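# Insert the piston rod-first into the cylinder

## Task

Place the piston into the cylinder with its rod leading, pushing it down until the piston crown sits lower than the cylinder's rim.

## Robot and tools

Robot: two 6-joint arms with parallel grippers, left_arm and right_arm. Measured base positions in the scene frame: left_arm (-0.001, +0.320, +0.037) m, right_arm (+0.017, -0.300, +0.045) m, each turned very slightly about z. A two-camera stand is mounted behind the arms. Loose objects may sometimes get a short push from outside.

Scene frame: origin at table-top height, midway between the nominal bases; +z up, +x forward over the table, +y toward left_arm. Arm names do not match image left/right. Every reported hand position (metres) and quaternion (wxyz) uses this frame and may be off by a few centimetres, more at long reach. end_effector_position is the point between the finger pads, roughly 1 cm behind the tips. The fingers point along the gripper's +z and close along its y.

Row layout: every commanded row is one flat list of 14 numbers for both arms, even if only one arm moves. First come 7 for left_arm, then 7 for right_arm. Within each seven the order is unusual: waist, elbow, wrist pitch, shoulder, wrist roll, wrist yaw, then gripper opening. The six joint values are absolute target angles in radians, the same values printed under Joint positions. Nominal ranges: waist -2.618 to 3.054, shoulder 0.000 to 3.142, elbow 0.000 to 3.142, wrist pitch -1.571 to 1.571, wrist yaw -1.571 to 1.571, wrist roll -2.094 to 2.094. The true stops can differ by up to 0.059 rad. A target more than 0.059 past a stop, and farther out than the current angle, gets the call refused. The result prints "joint sent to its limit" when a joint is clipped at its true stop. Opening is an absolute value from -1 (closed) to +1 (fully open, 0.094 m pad gap). To keep a gripper unchanged, resend its current command, because 0 is itself a command.

Tools:
- execute_actions(actions, cameras): actions holds up to 15 rows, each one control step of 1/30 s. A shorter list repeats its last row to fill 15 steps. An empty list returns the state plus all camera images. cameras lists names to show, ["all"], or [].
- move(target, speed, blend, opening_speed, grip_force, blocking, cameras): target is one 14-number row or a list of up to 15 rows, all absolute joint angles. All joints are interpolated together, so the hand traces a curve. Nothing is avoided along the way. speed is rad/s for whichever joint travels farthest (0.01 to 12.57, default 0.5), one number or one per target. blend in rad rounds corners between listed targets; 0 stops at each. opening_speed is how fast the opening command changes per second (0.2 or more); use it for a gentle close. grip_force is newtons per pad (10 to 50), one value or one per arm, and stays in effect. blocking=false returns after about 0.5 s while motion goes on, and a new move takes over from the current point. The "move:" line reports done, off_target (resting more than 0.035 rad from target), moving, held or fault, plus limits=held when steps were withheld. Neither done nor off_target tells you about contact. Changing the opening in a later target pauses all arms on arrival.
- wait(seconds 0 to 10): holds the last command, or lets a running move continue.
- stop(): brakes a running move, which needs some distance to settle.
- zoom_image(camera, region=[x0,y0,x1,y1] in pixels, at most 504x504): close-up of the latest image from cam_head_left, cam_head_right, cam_left_wrist or cam_right_wrist (each 896x504).
- read_manual(section="licences"): licence text only.
- finished_scene(scene): closes the scene, irreversibly. Call it only when the piston is stably in place.

Result lines: Joint positions and Joint velocities give one block per arm in the row order above, plus the pad gap (m). Joint targets shows the angles the controller is driving toward right now; resend these to hold an arm still. Tool commands lists the present gripper commands. grip_measured uses the opening scale. With nothing held it reads up to about 2.5 mm wide. On a firmly held hard part it reads a little below the part's width. Joint torques come in the same order and include the arm's own weight; they are noisy and offset, and numbers 1, 2 and 4 wrap at ±28 N m. "joint command not followed" means the clearance check changed some targets. MOTOR HOT appears at 75 °C. At 90 °C the arm folds and stops working, and at 100 °C it goes limp.

Motion limits: per step, a joint target may lead its measured angle by at most 0.339 rad (waist, shoulder, elbow) or 2.2 rad (wrist joints). If targets would carry the hand more than 200 mm, they are scaled back. Long moves may therefore need several calls.

Gripping: the fingers follow the commanded opening and give no sign of first contact. Force rises quickly once the command goes below the part's width, up to about 50 to 64 N per pad. To release, command well above grip_measured. Use opening_speed and a lower grip_force for fragile parts.

Avoid: dropping parts or releasing them while they move, anything leaving the table, fast impacts with the table or fixed items, hard pushes, the two arms touching or one gripper closing on the other, strain on a wrist camera cable, and stretched poses held for long, which heat motors. Fewer stops, smooth motion and less time are all better.

Each tool is called as name(argument=value, ...) on one line, values as JSON.

## Session

execute_actions(actions=[])

Scene clock: 0.00 s.
left_arm: end_effector_position=(+0.3851, +0.3316, +0.1228) grip_measured=+1.000 end_effector_quat_wxyz=(+0.538, -0.023, +0.841, -0.056) | right_arm: end_effector_position=(+0.4177, -0.3083, +0.1475) grip_measured=+1.000 end_effector_quat_wxyz=(+0.589, +0.012, +0.808, -0.003)
Joint names: [waist, elbow, wrist pitch, shoulder, wrist roll, wrist yaw]
Joint positions: left_arm=[0.111 0.379 0.665 1.479 -0.056 0.165 0.094] | right_arm=[0.004 0.366 0.866 1.543 0.009 -0.003 0.094]
Joint velocities: within noise
Joint torques (N m): no reading
Motor temperatures (°C): left_arm=[29 28 30 27 27 27 25] | right_arm=[30 31 29 28 28 29 28]
Heat: left arm: 30 °C; right arm: 31 °C.
Joint targets: left_arm=[0.111 0.388 0.667 1.470 -0.055 0.167] | right_arm=[0.004 0.374 0.870 1.536 0.008 -0.003]
Tool commands: left_gripper/opening=+1.0 right_gripper/opening=+1.0

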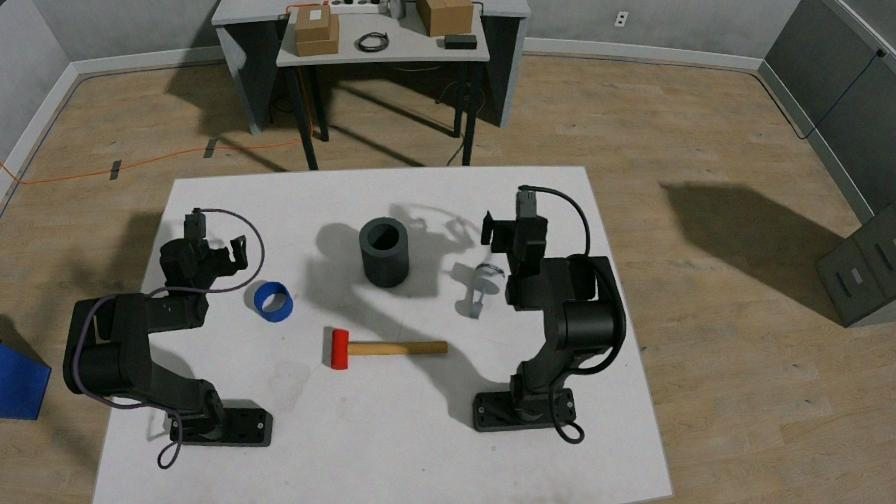

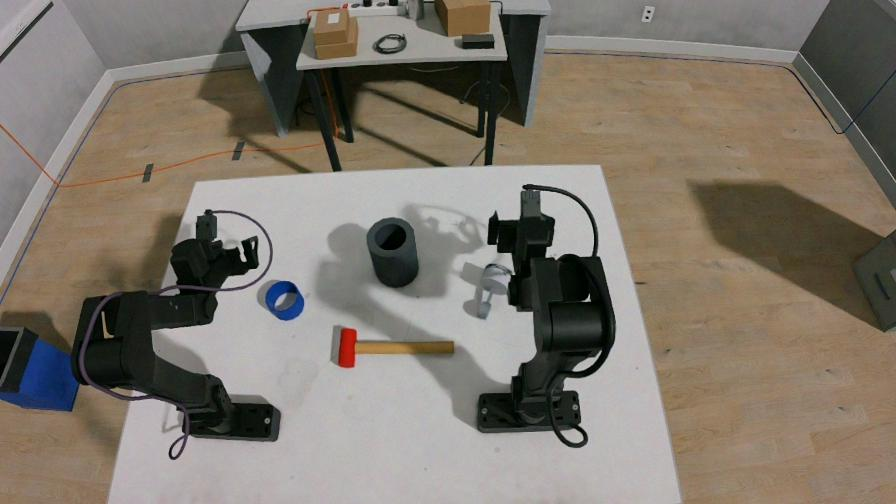

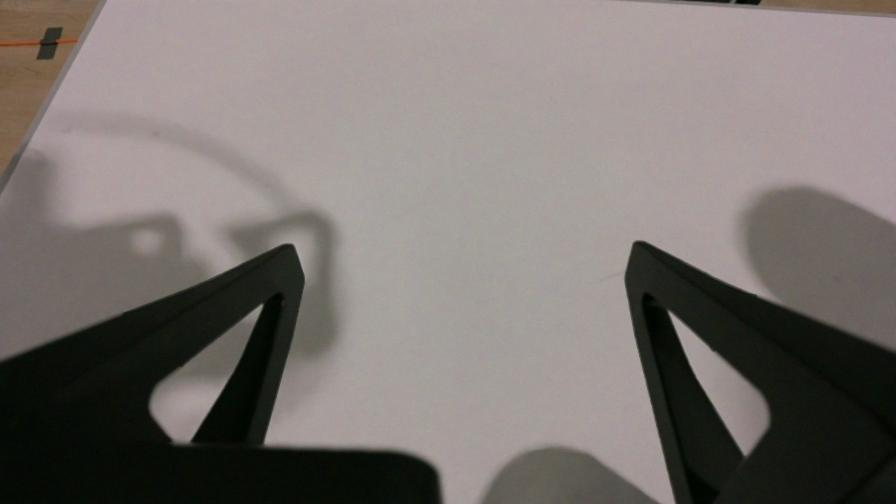

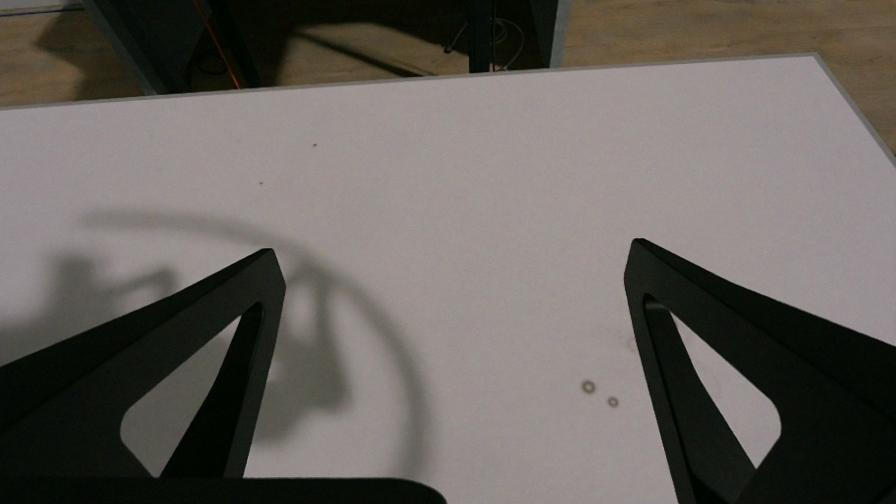

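zoom_image(camera="cam_head_left", region=[320, 190, 540, 390])

zoom_image(camera="cam_head_right", region=[320, 190, 540, 390])

zoom_image(camera="cam_head_left", region=[440, 240, 540, 330])

zoom_image(camera="cam_head_right", region=[440, 240, 540, 330])

Scaled by 2.291 from the camera's 896x504 image, which has a finer 1280x720 frame.

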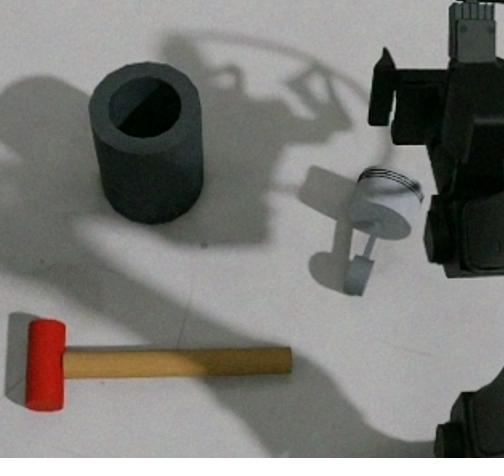

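Scaled by 2.291 from the camera's 896x504 image, which has a finer 1280x720 frame.

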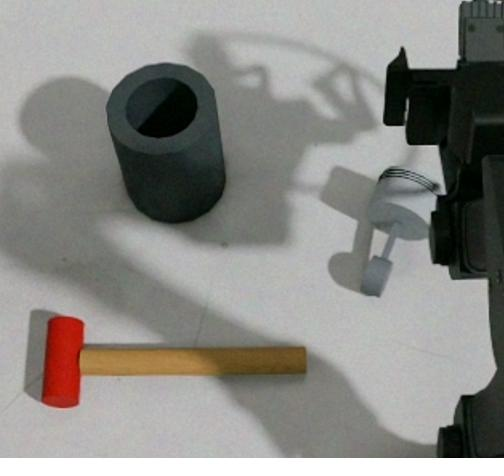

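Scaled by 5.040 from the camera's 896x504 image, which has a finer 1280x720 frame.

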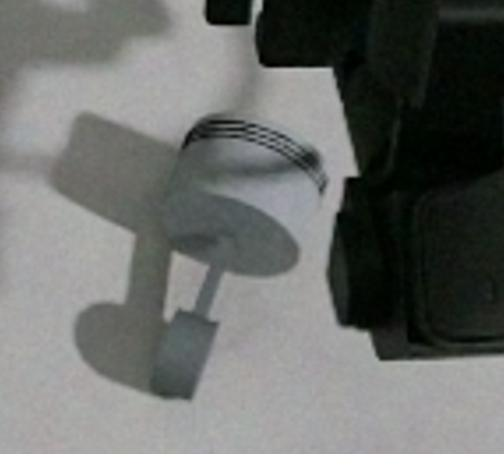

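Scaled by 5.040 from the camera's 896x504 image, which has a finer 1280x720 frame.

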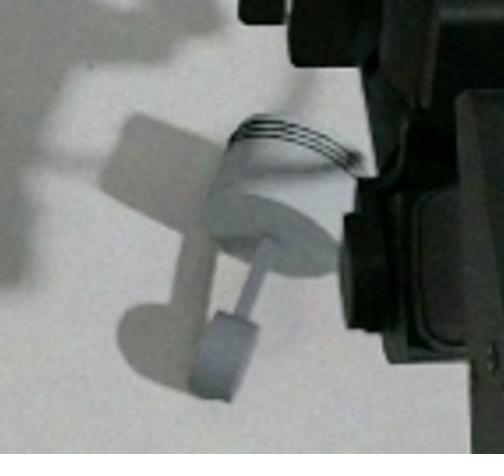

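move(target=[-0.78, 0.426, 0.44, 0.953, 0.0, 0.0, 1.0, 0.147, 0.70, -0.648, 0.951, 0.0, 0.0, 1.0], speed=1.0, cameras=["all"])

Scene clock: 27.70 s.
left_arm: end_effector_position=(+0.2523, +0.0669, +0.2601) grip_measured=+1.000 end_effector_quat_wxyz=(+0.611, +0.286, +0.692, -0.258) | right_arm: end_effector_position=(+0.2836, -0.2687, +0.1634) grip_measured=+1.000 end_effector_quat_wxyz=(+0.308, -0.052, +0.950, +0.019)
Joint names: [waist, elbow, wrist pitch, shoulder, wrist roll, wrist yaw]
Joint positions: left_arm=[-0.775 0.395 0.454 0.971 -0.007 0.011 0.094] | right_arm=[0.14 0.667 -0.646 0.964 0.003 -0.003 0.094]
Joint torques (N m): left_arm=[-0.5 9.47 1.3 -2.54 0.08 -0.14] | right_arm=[0.65 8.47 1.36 -2.82 -0.05 0.02]
Heat: left arm: 33 °C; right arm: 32 °C.
Joint targets: left_arm=[-0.780 0.426 0.440 0.953 0.000 0.000] | right_arm=[0.147 0.700 -0.648 0.951 0.000 0.000]
move: done
camera_calibration:
cam_left_wrist: T_world_to_cam=[[-0.687836, -0.723819, -0.0544719, 0.237559], [-0.489097, 0.517615, -0.702039, 0.277377], [0.536345, -0.456246, -0.710052, 0.200876], [0, 0, 0, 1]] pos_world=[0.191327, 0.120024, 0.350303]
cam_right_wrist: T_world_to_cam=[[0.0996104, -0.99349, -0.0552797, -0.286358], [-0.993677, -0.102214, 0.0464584, 0.254582], [-0.0518063, 0.0503024, -0.997389, 0.314871], [0, 0, 0, 1]] pos_world=[0.297808, -0.274311, 0.286391]

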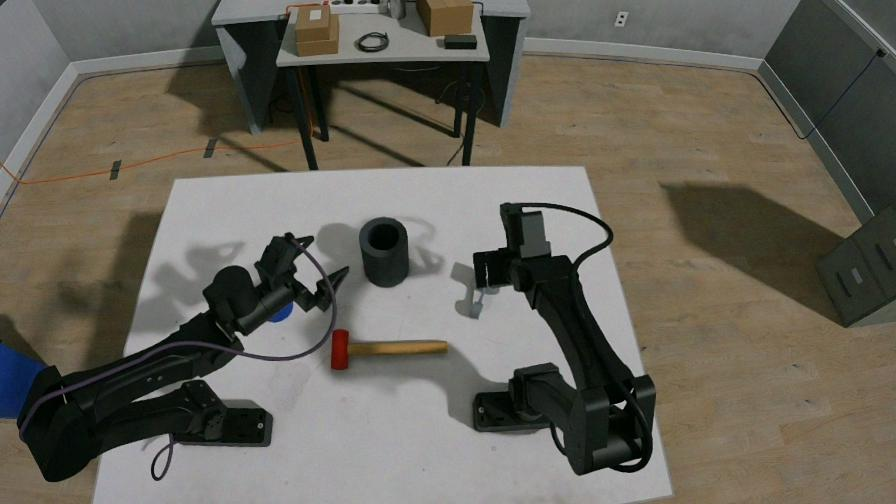

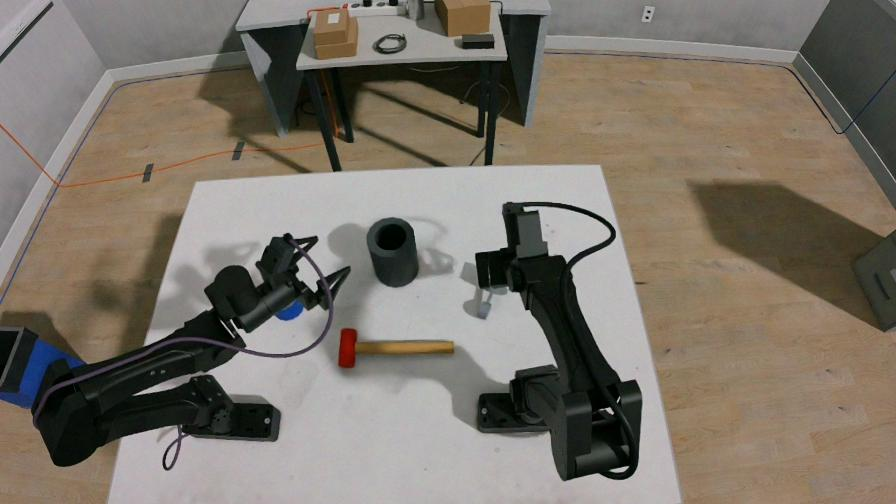

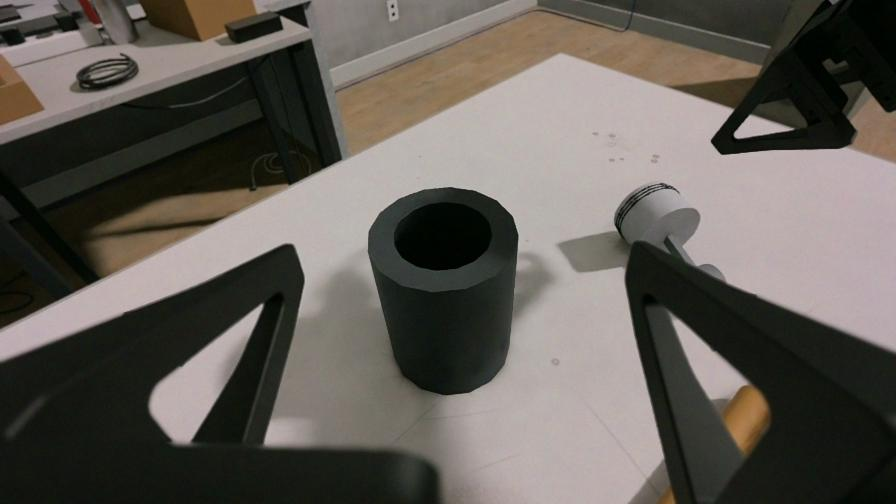

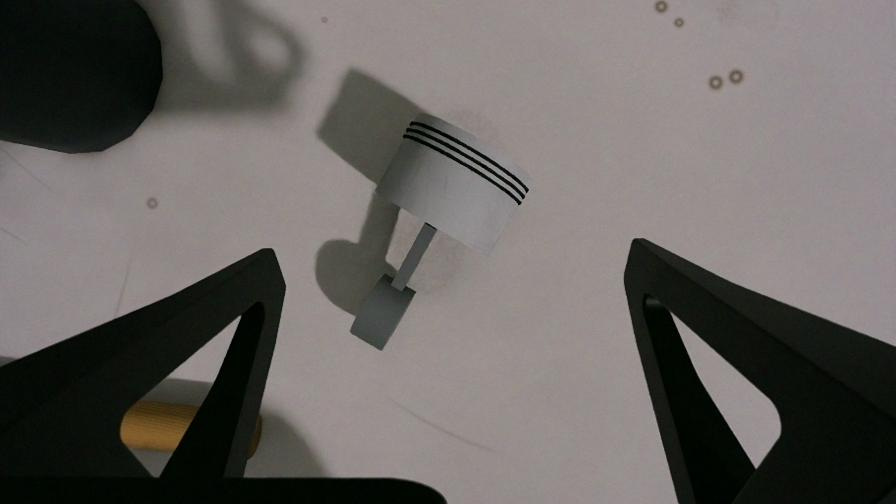

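zoom_image(camera="cam_right_wrist", region=[300, 60, 580, 370])

zoom_image(camera="cam_left_wrist", region=[340, 160, 560, 410])

zoom_image(camera="cam_left_wrist", region=[580, 160, 760, 300])

Scaled by 1.626 from the camera's 896x504 image, which has a finer 1280x720 frame.

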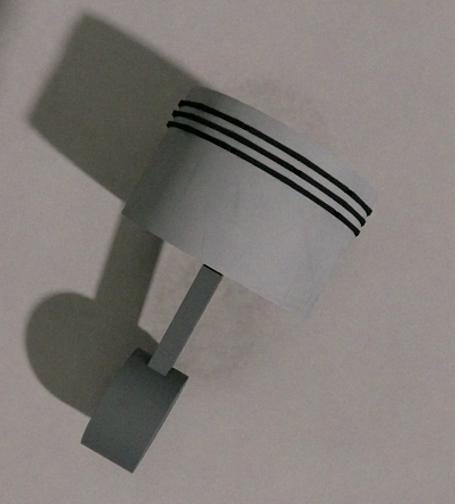

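Scaled by 2.016 from the camera's 896x504 image, which has a finer 1280x720 frame.

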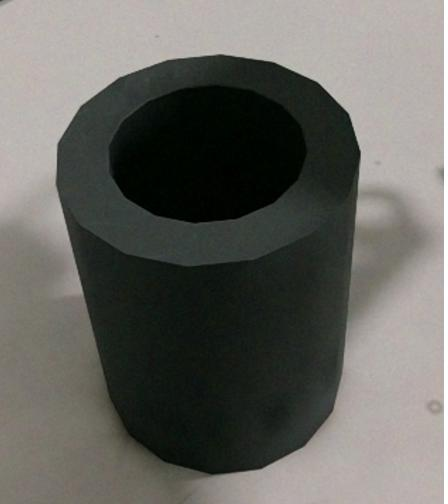

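Scaled by 2.800 from the camera's 896x504 image, which has a finer 1280x720 frame.

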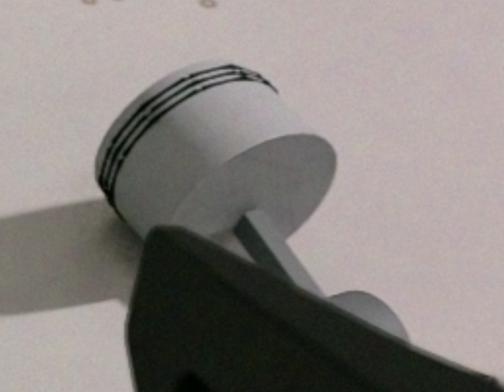

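move(target=[-0.78, 0.426, 0.44, 0.953, 0.0, 0.0, 1.0, 0.0124, 1.785, -1.4856, 2.185, 0.3932, -0.1536, 1.0], speed=1.0, cameras=["cam_right_wrist", "cam_left_wrist"])

Scene clock: 45.10 s.
left_arm: end_effector_position=(+0.2523, +0.0669, +0.2601) grip_measured=+1.000 end_effector_quat_wxyz=(+0.611, +0.286, +0.692, -0.258) | right_arm: end_effector_position=(+0.3558, -0.2772, +0.0992) grip_measured=+1.000 end_effector_quat_wxyz=(-0.173, +0.205, +0.962, +0.040)
Joint names: [waist, elbow, wrist pitch, shoulder, wrist roll, wrist yaw]
Joint positions: left_arm=[-0.775 0.395 0.454 0.971 -0.007 0.011 0.094] | right_arm=[0.016 1.757 -1.477 2.179 0.383 -0.146 0.094]
Joint torques (N m): left_arm=[-0.5 9.47 1.3 -2.52 0.08 -0.14] | right_arm=[-0.4 6.89 -0.6 -10.3 0.11 -0.17]
Motor temperatures (°C): left_arm=[29 31 35 28 27 27 25] | right_arm=[30 32 31 29 28 29 28]
Heat: left arm: 35 °C; right arm: 32 °C.
Joint targets: left_arm=[-0.780 0.426 0.440 0.953 0.000 0.000] | right_arm=[0.012 1.785 -1.486 2.185 0.393 -0.154]
move: done
camera_calibration:
cam_left_wrist: T_world_to_cam=[[-0.687836, -0.723819, -0.0544719, 0.237559], [-0.489097, 0.517615, -0.702039, 0.277377], [0.536345, -0.456246, -0.710052, 0.200876], [0, 0, 0, 1]] pos_world=[0.191327, 0.120024, 0.350303]
cam_right_wrist: T_world_to_cam=[[-0.452289, -0.891514, -0.025235, -0.0839346], [-0.466601, 0.212416, 0.858582, 0.147543], [-0.760078, 0.400102, -0.512055, 0.555915], [0, 0, 0, 1]] pos_world=[0.45342, -0.328592, 0.155863]
Images, in order (width x height): cam_left_wrist 896x504, cam_right_wrist 896x504.

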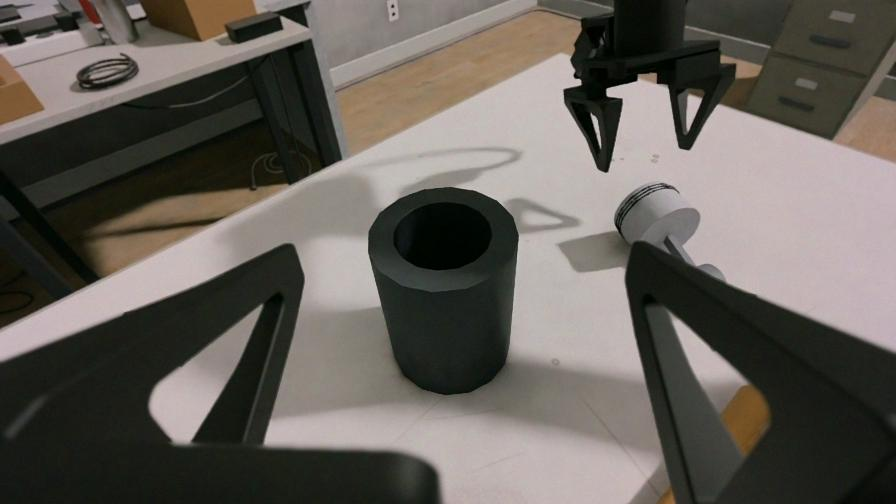

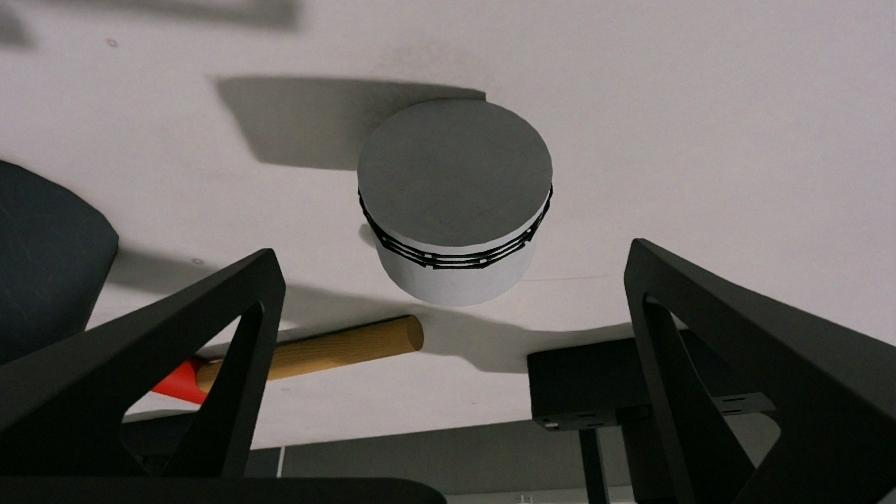

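zoom_image(camera="cam_right_wrist", region=[330, 80, 590, 330])

Scaled by 1.938 from the camera's 896x504 image, which has a finer 1280x720 frame.

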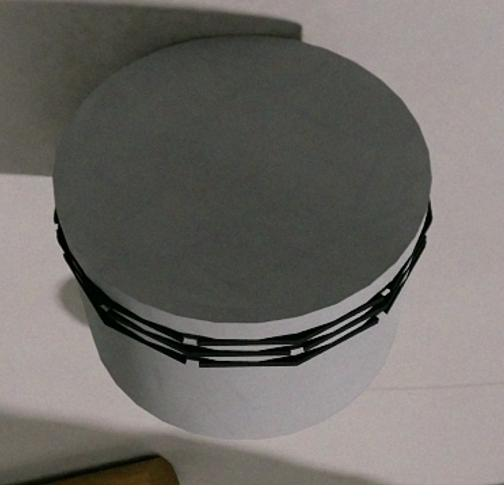

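move(target=[-0.78, 0.426, 0.44, 0.953, 0.0, 0.0, 1.0, 0.0253, 1.652, -1.363, 2.15, 0.402, -0.156, 1.0], speed=0.4, cameras=["cam_right_wrist", "cam_left_wrist"])

zoom_image(camera="cam_right_wrist", region=[320, 80, 600, 340])

zoom_image(camera="cam_left_wrist", region=[540, 60, 760, 280])

Scene clock: 54.50 s.
left_arm: end_effector_position=(+0.2523, +0.0669, +0.2601) grip_measured=+1.000 end_effector_quat_wxyz=(+0.611, +0.286, +0.692, -0.258) | right_arm: end_effector_position=(+0.3524, -0.2764, +0.0751) grip_measured=+1.000 end_effector_quat_wxyz=(-0.170, +0.209, +0.962, +0.042)
Joint names: [waist, elbow, wrist pitch, shoulder, wrist roll, wrist yaw]
Joint positions: left_arm=[-0.775 0.395 0.454 0.971 -0.007 0.011 0.094] | right_arm=[0.017 1.661 -1.372 2.179 0.393 -0.148 0.094]
Joint torques (N m): left_arm=[-0.5 9.47 1.3 -2.52 0.08 -0.14] | right_arm=[0.91 3.89 -0.33 -13.42 0.11 -0.17]
Heat: left arm: 35 °C; right arm: 32 °C.
Joint targets: left_arm=[-0.780 0.426 0.440 0.953 0.000 0.000] | right_arm=[0.025 1.652 -1.363 2.150 0.402 -0.156]
move: done
camera_calibration:
cam_left_wrist: T_world_to_cam=[[-0.687836, -0.723819, -0.0544719, 0.237559], [-0.489097, 0.517615, -0.702039, 0.277377], [0.536345, -0.456246, -0.710052, 0.200876], [0, 0, 0, 1]] pos_world=[0.191327, 0.120024, 0.350303]
cam_right_wrist: T_world_to_cam=[[-0.459763, -0.887592, -0.0282498, -0.0814585], [-0.471132, 0.216829, 0.854997, 0.169558], [-0.752763, 0.406406, -0.517863, 0.54021], [0, 0, 0, 1]] pos_world=[0.449083, -0.328612, 0.132482]
Images, in order (width x height): cam_left_wrist 896x504, cam_right_wrist 896x504.

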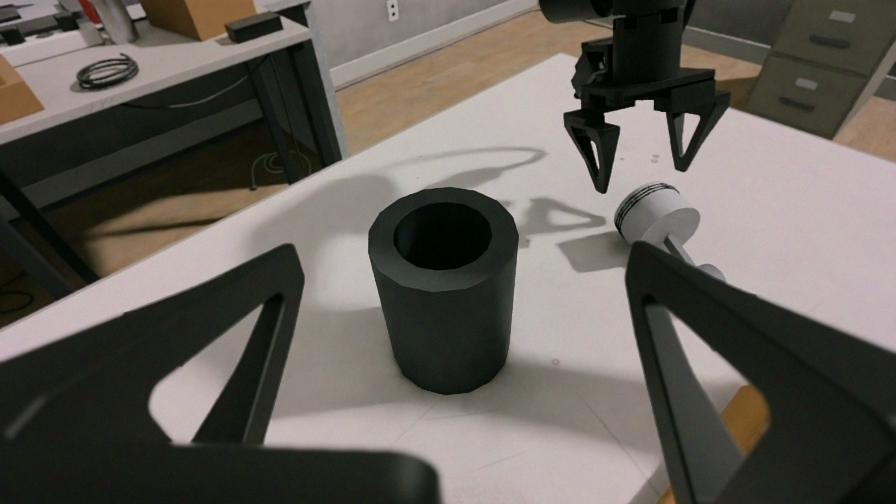

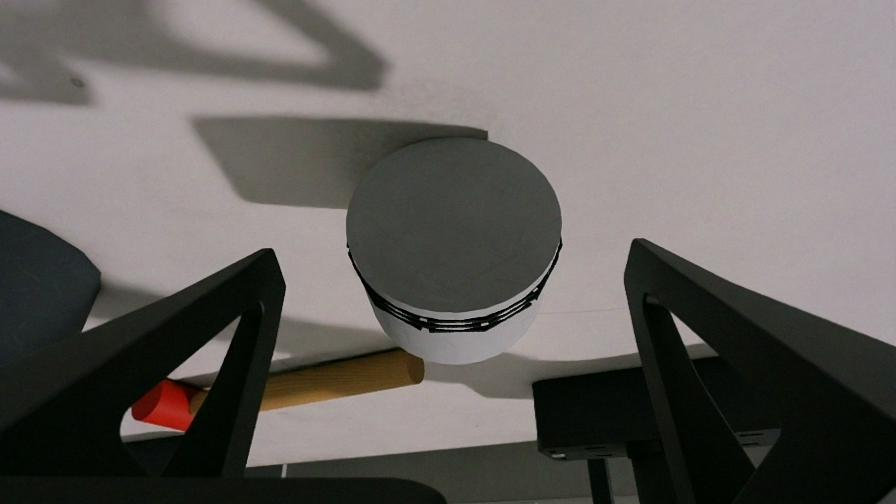

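Scaled by 1.800 from the camera's 896x504 image, which has a finer 1280x720 frame.

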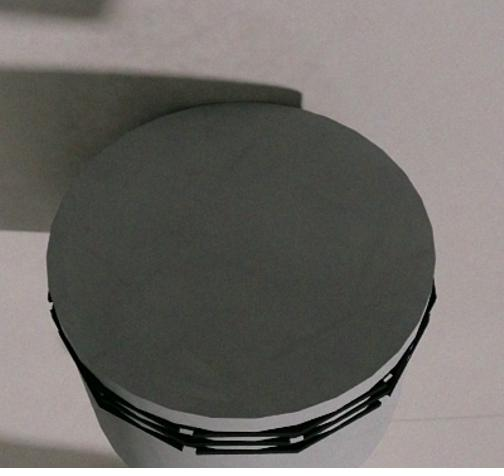

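Scaled by 2.291 from the camera's 896x504 image, which has a finer 1280x720 frame.

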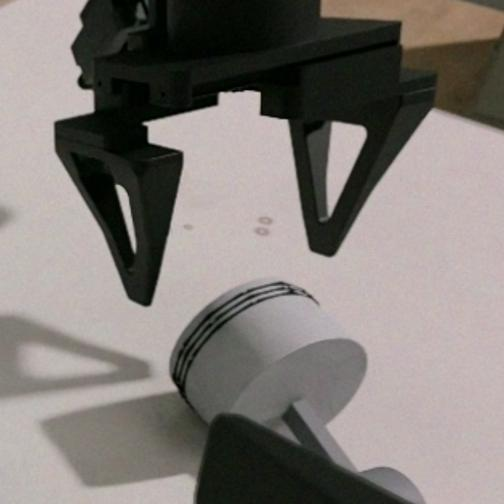

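move(target=[-0.78, 0.426, 0.44, 0.953, 0.0, 0.0, 1.0, 0.048, 1.523, -1.2756, 2.138, 0.42, -0.167, 1.0], speed=0.4, cameras=["cam_right_wrist", "cam_left_wrist"])

zoom_image(camera="cam_right_wrist", region=[240, 100, 680, 504])

zoom_image(camera="cam_left_wrist", region=[540, 60, 760, 280])

Scene clock: 66.27 s.
left_arm: end_effector_position=(+0.2523, +0.0669, +0.2601) grip_measured=+1.000 end_effector_quat_wxyz=(+0.611, +0.286, +0.692, -0.258) | right_arm: end_effector_position=(+0.3313, -0.2657, +0.0489) grip_measured=+1.000 end_effector_quat_wxyz=(-0.190, +0.206, +0.959, +0.039)
Joint names: [waist, elbow, wrist pitch, shoulder, wrist roll, wrist yaw]
Joint positions: left_arm=[-0.775 0.395 0.454 0.971 -0.007 0.011 0.094] | right_arm=[0.044 1.532 -1.285 2.176 0.41 -0.159 0.094]
Joint torques (N m): left_arm=[-0.5 9.47 1.3 -2.51 0.08 -0.14] | right_arm=[0.5 3.66 -0.44 -14.15 0.11 -0.14]
Heat: left arm: 36 °C; right arm: 32 °C.
Joint targets: left_arm=[-0.780 0.426 0.440 0.953 0.000 0.000] | right_arm=[0.048 1.523 -1.275 2.138 0.420 -0.167]
move: off_target (right_arm); right_arm: the shoulder is farthest, 0.038 rad from its target
camera_calibration:
cam_left_wrist: T_world_to_cam=[[-0.687836, -0.723819, -0.0544719, 0.237559], [-0.489097, 0.517615, -0.702039, 0.277377], [0.536345, -0.456246, -0.710052, 0.200876], [0, 0, 0, 1]] pos_world=[0.191327, 0.120024, 0.350303]
cam_right_wrist: T_world_to_cam=[[-0.454381, -0.890709, -0.0132696, -0.085674], [-0.436624, 0.209704, 0.874862, 0.165388], [-0.776464, 0.403315, -0.484191, 0.511781], [0, 0, 0, 1]] pos_world=[0.430664, -0.317402, 0.101971]
Images, in order (width x height): cam_left_wrist 896x504, cam_right_wrist 896x504.

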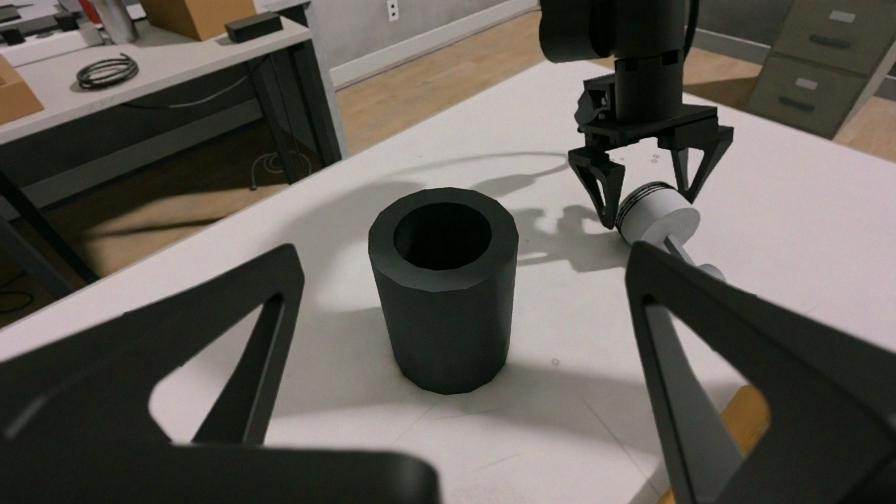

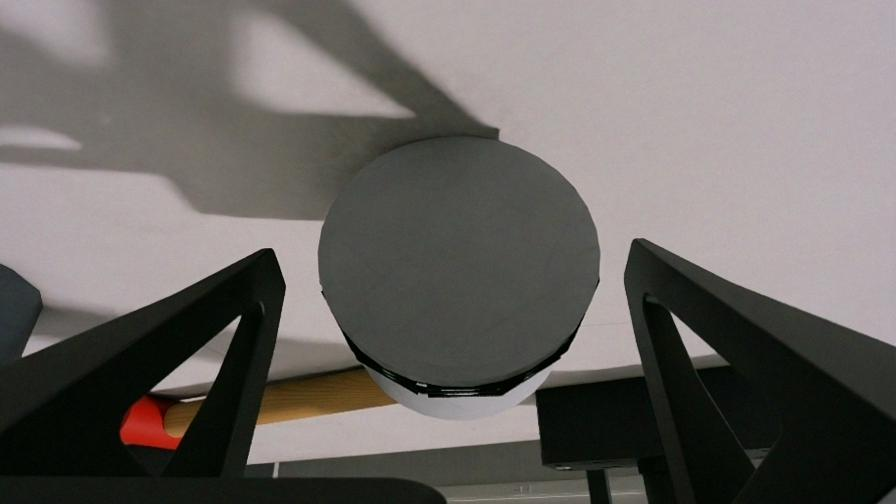

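Scaled by 1.145 from the camera's 896x504 image, which has a finer 1280x720 frame.

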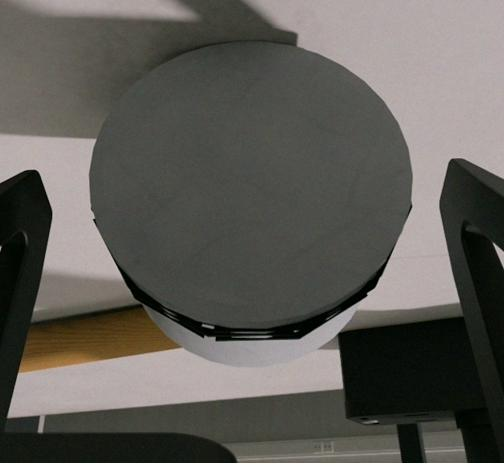

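Scaled by 2.291 from the camera's 896x504 image, which has a finer 1280x720 frame.

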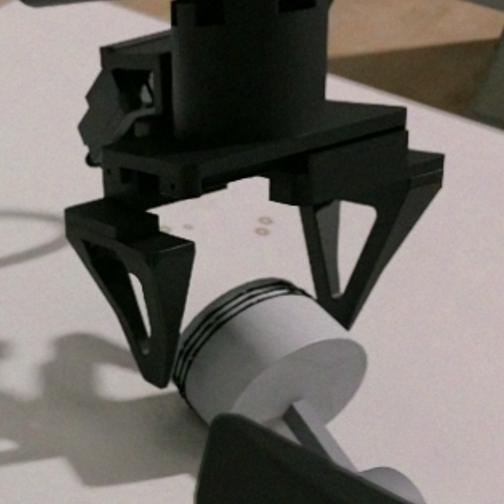

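move(target=[-0.78, 0.426, 0.44, 0.953, 0.0, 0.0, 1.0, 0.048, 1.523, -1.2756, 2.138, 0.42, -0.167, 0.25], speed=0.4, opening_speed=1.0, cameras=["cam_right_wrist", "cam_left_wrist"])

Scene clock: 70.87 s.
left_arm: end_effector_position=(+0.2523, +0.0669, +0.2601) grip_measured=+1.000 end_effector_quat_wxyz=(+0.611, +0.286, +0.692, -0.258) | right_arm: end_effector_position=(+0.3314, -0.2655, +0.0489) grip_measured=+0.450 end_effector_quat_wxyz=(-0.190, +0.206, +0.959, +0.039)
Joint names: [waist, elbow, wrist pitch, shoulder, wrist roll, wrist yaw]
Joint positions: left_arm=[-0.775 0.395 0.454 0.971 -0.007 0.011 0.094] | right_arm=[0.044 1.532 -1.284 2.176 0.411 -0.16 0.068]
Joint torques (N m): left_arm=[-0.5 9.47 1.3 -2.52 0.08 -0.14] | right_arm=[0.44 3.66 -0.45 -14.2 0.12 -0.16]
Heat: left arm: 36 °C; right arm: 32 °C.
Joint targets: left_arm=[-0.780 0.426 0.440 0.953 0.000 0.000] | right_arm=[0.048 1.523 -1.276 2.138 0.420 -0.167]
move: off_target (right_arm); right_arm: the shoulder is farthest, 0.038 rad from its target
camera_calibration:
cam_left_wrist: T_world_to_cam=[[-0.687836, -0.723819, -0.0544719, 0.237559], [-0.489097, 0.517615, -0.702039, 0.277377], [0.536345, -0.456246, -0.710052, 0.200876], [0, 0, 0, 1]] pos_world=[0.191327, 0.120024, 0.350303]
cam_right_wrist: T_world_to_cam=[[-0.455376, -0.890187, -0.0141021, -0.0850002], [-0.436597, 0.209481, 0.874929, 0.165299], [-0.775896, 0.404579, -0.484046, 0.511921], [0, 0, 0, 1]] pos_world=[0.43066, -0.317406, 0.10197]
Images, in order (width x height): cam_left_wrist 896x504, cam_right_wrist 896x504.

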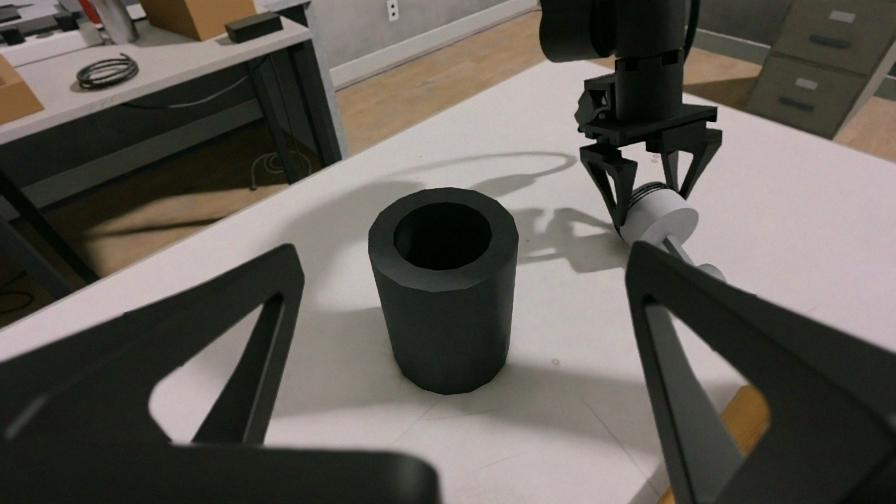

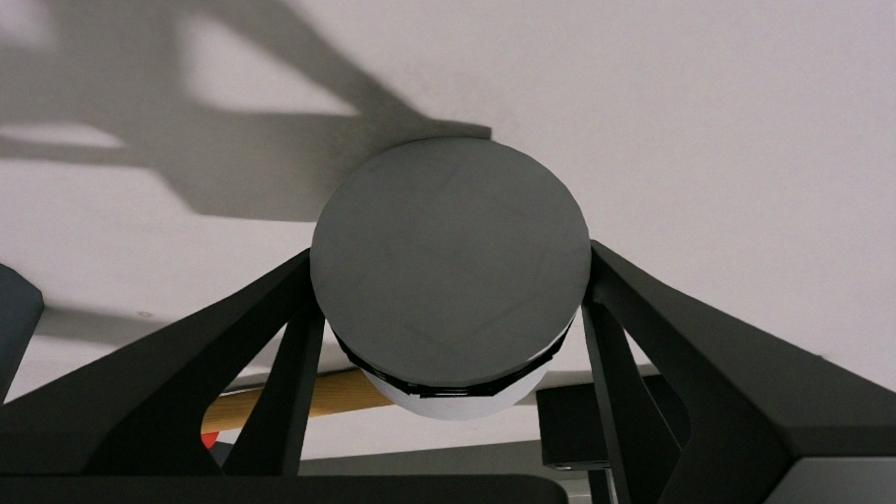

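move(target=[[-0.78, 0.426, 0.44, 0.953, 0.0, 0.0, 1.0, 0.10, 1.3032, -0.9844, 1.7151, 0.3, -0.08, 0.25], [-0.78, 0.426, 0.44, 0.953, 0.0, 0.0, 1.0, 0.35, 1.058, -0.0845, 1.3645, 0.0, 0.0, 0.25], [-0.78, 0.426, 0.44, 0.953, 0.0, 0.0, 1.0, 0.6787, 1.058, -0.0845, 1.3645, 0.0, 0.0, 0.25]], speed=0.8, blend=[0.1, 0.1, 0], cameras=["all"])

Scene clock: 81.80 s.
left_arm: end_effector_position=(+0.2523, +0.0669, +0.2600) grip_measured=+1.000 end_effector_quat_wxyz=(+0.610, +0.286, +0.692, -0.258) | right_arm: end_effector_position=(+0.3675, -0.0260, +0.2701) grip_measured=+0.450 end_effector_quat_wxyz=(+0.469, -0.280, +0.820, +0.168)
Joint names: [waist, elbow, wrist pitch, shoulder, wrist roll, wrist yaw]
Joint positions: left_arm=[-0.775 0.395 0.454 0.971 -0.007 0.011 0.094] | right_arm=[0.684 1.06 -0.177 1.41 0.005 -0.014 0.068]
Joint torques (N m): left_arm=[-0.5 9.47 1.3 -2.52 0.08 -0.15] | right_arm=[-0.46 6.15 2.87 -10.35 -0.06 0.11]
Heat: left arm: 36 °C; right arm: 32 °C.
Joint targets: left_arm=[-0.780 0.426 0.440 0.953 0.000 0.000] | right_arm=[0.679 1.058 -0.085 1.365 0.000 0.000]
move: off_target (right_arm); right_arm: the wrist pitch is farthest, 0.092 rad from its target
camera_calibration:
cam_left_wrist: T_world_to_cam=[[-0.687852, -0.723803, -0.0544818, 0.237559], [-0.489302, 0.51782, -0.701745, 0.277218], [0.536137, -0.456039, -0.710342, 0.200922], [0, 0, 0, 1]] pos_world=[0.191327, 0.120025, 0.350203]
cam_right_wrist: T_world_to_cam=[[0.624055, -0.778844, -0.0629083, -0.232847], [-0.741979, -0.565419, -0.360235, 0.363055], [0.244997, 0.271483, -0.930738, 0.292115], [0, 0, 0, 1]] pos_world=[0.343121, -0.055378, 0.38802]

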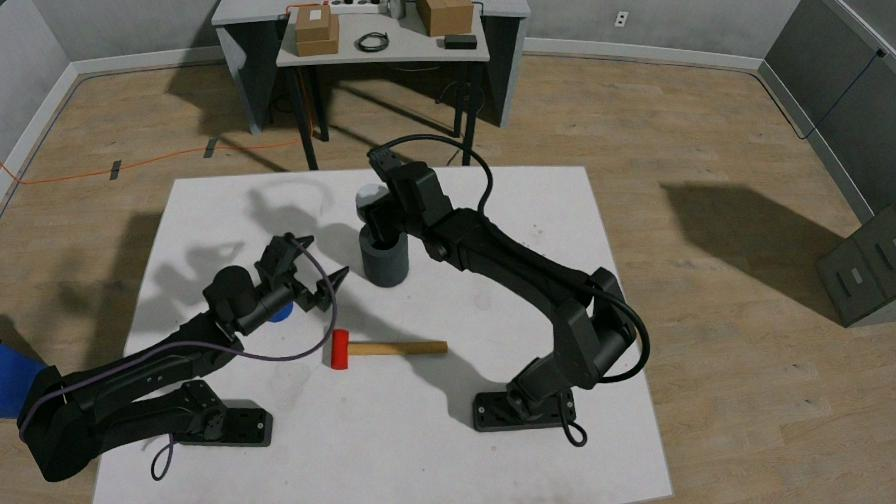

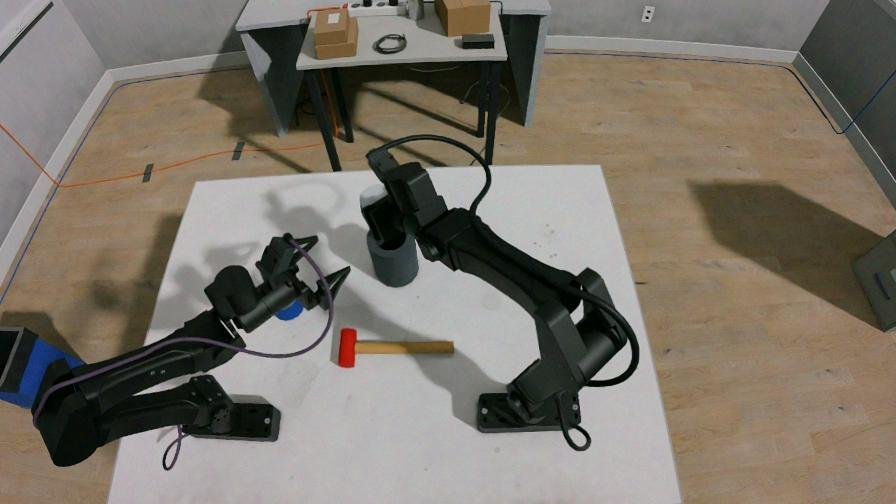

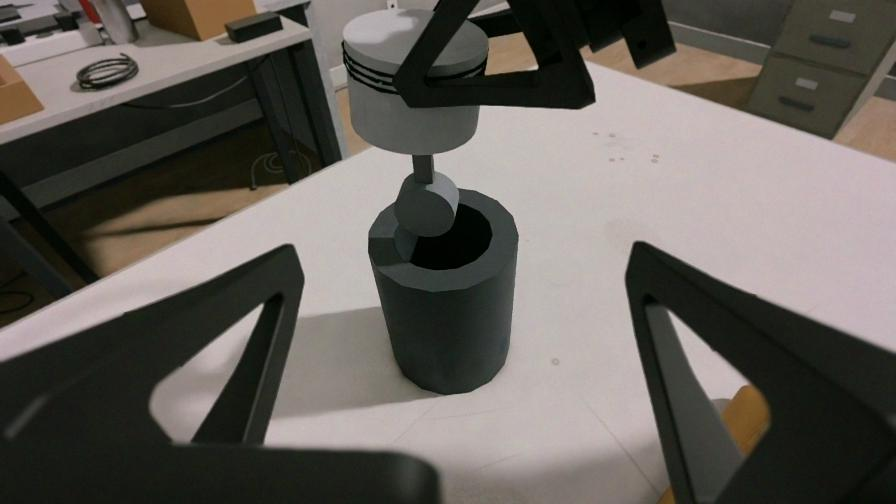

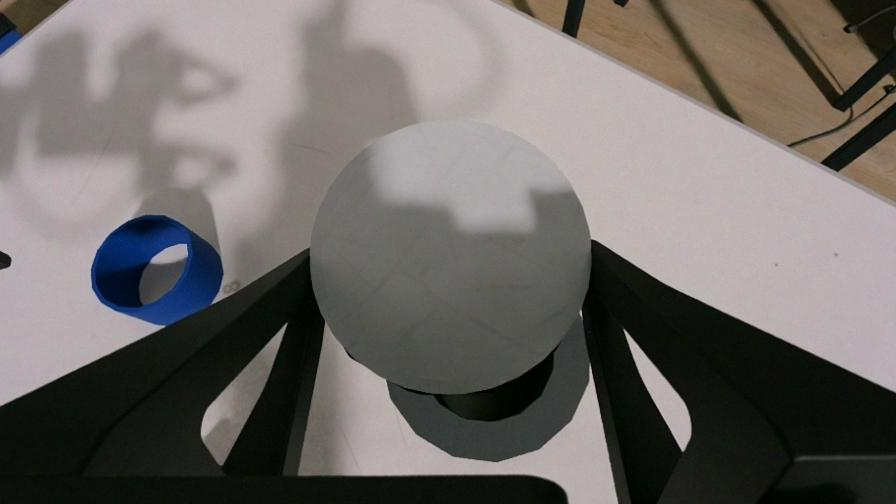

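zoom_image(camera="cam_right_wrist", region=[300, 110, 620, 480])

zoom_image(camera="cam_left_wrist", region=[320, 0, 560, 290])

zoom_image(camera="cam_head_left", region=[330, 160, 440, 300])

zoom_image(camera="cam_head_right", region=[330, 160, 440, 300])

Scaled by 1.362 from the camera's 896x504 image, which has a finer 1280x720 frame.

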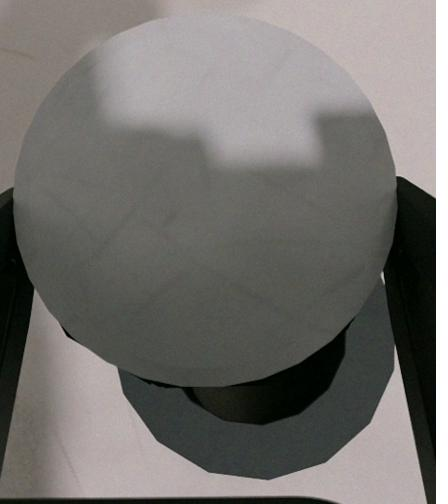

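Scaled by 1.738 from the camera's 896x504 image, which has a finer 1280x720 frame.

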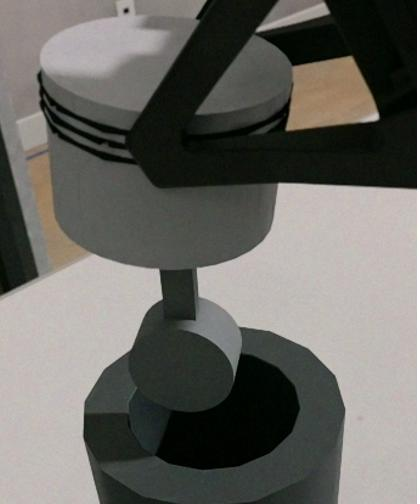

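Scaled by 3.600 from the camera's 896x504 image, which has a finer 1280x720 frame.

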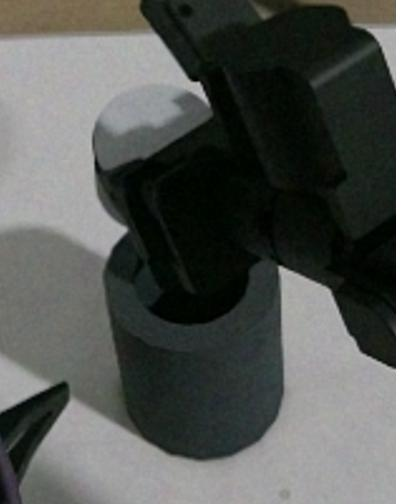

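Scaled by 3.600 from the camera's 896x504 image, which has a finer 1280x720 frame.

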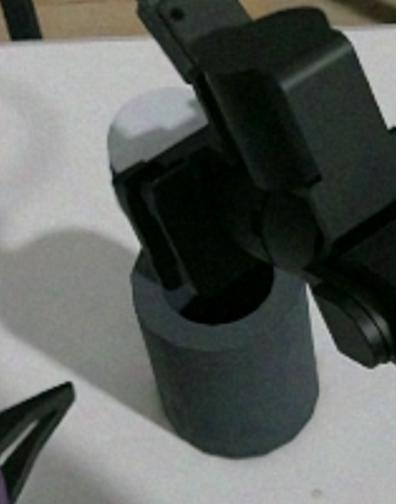

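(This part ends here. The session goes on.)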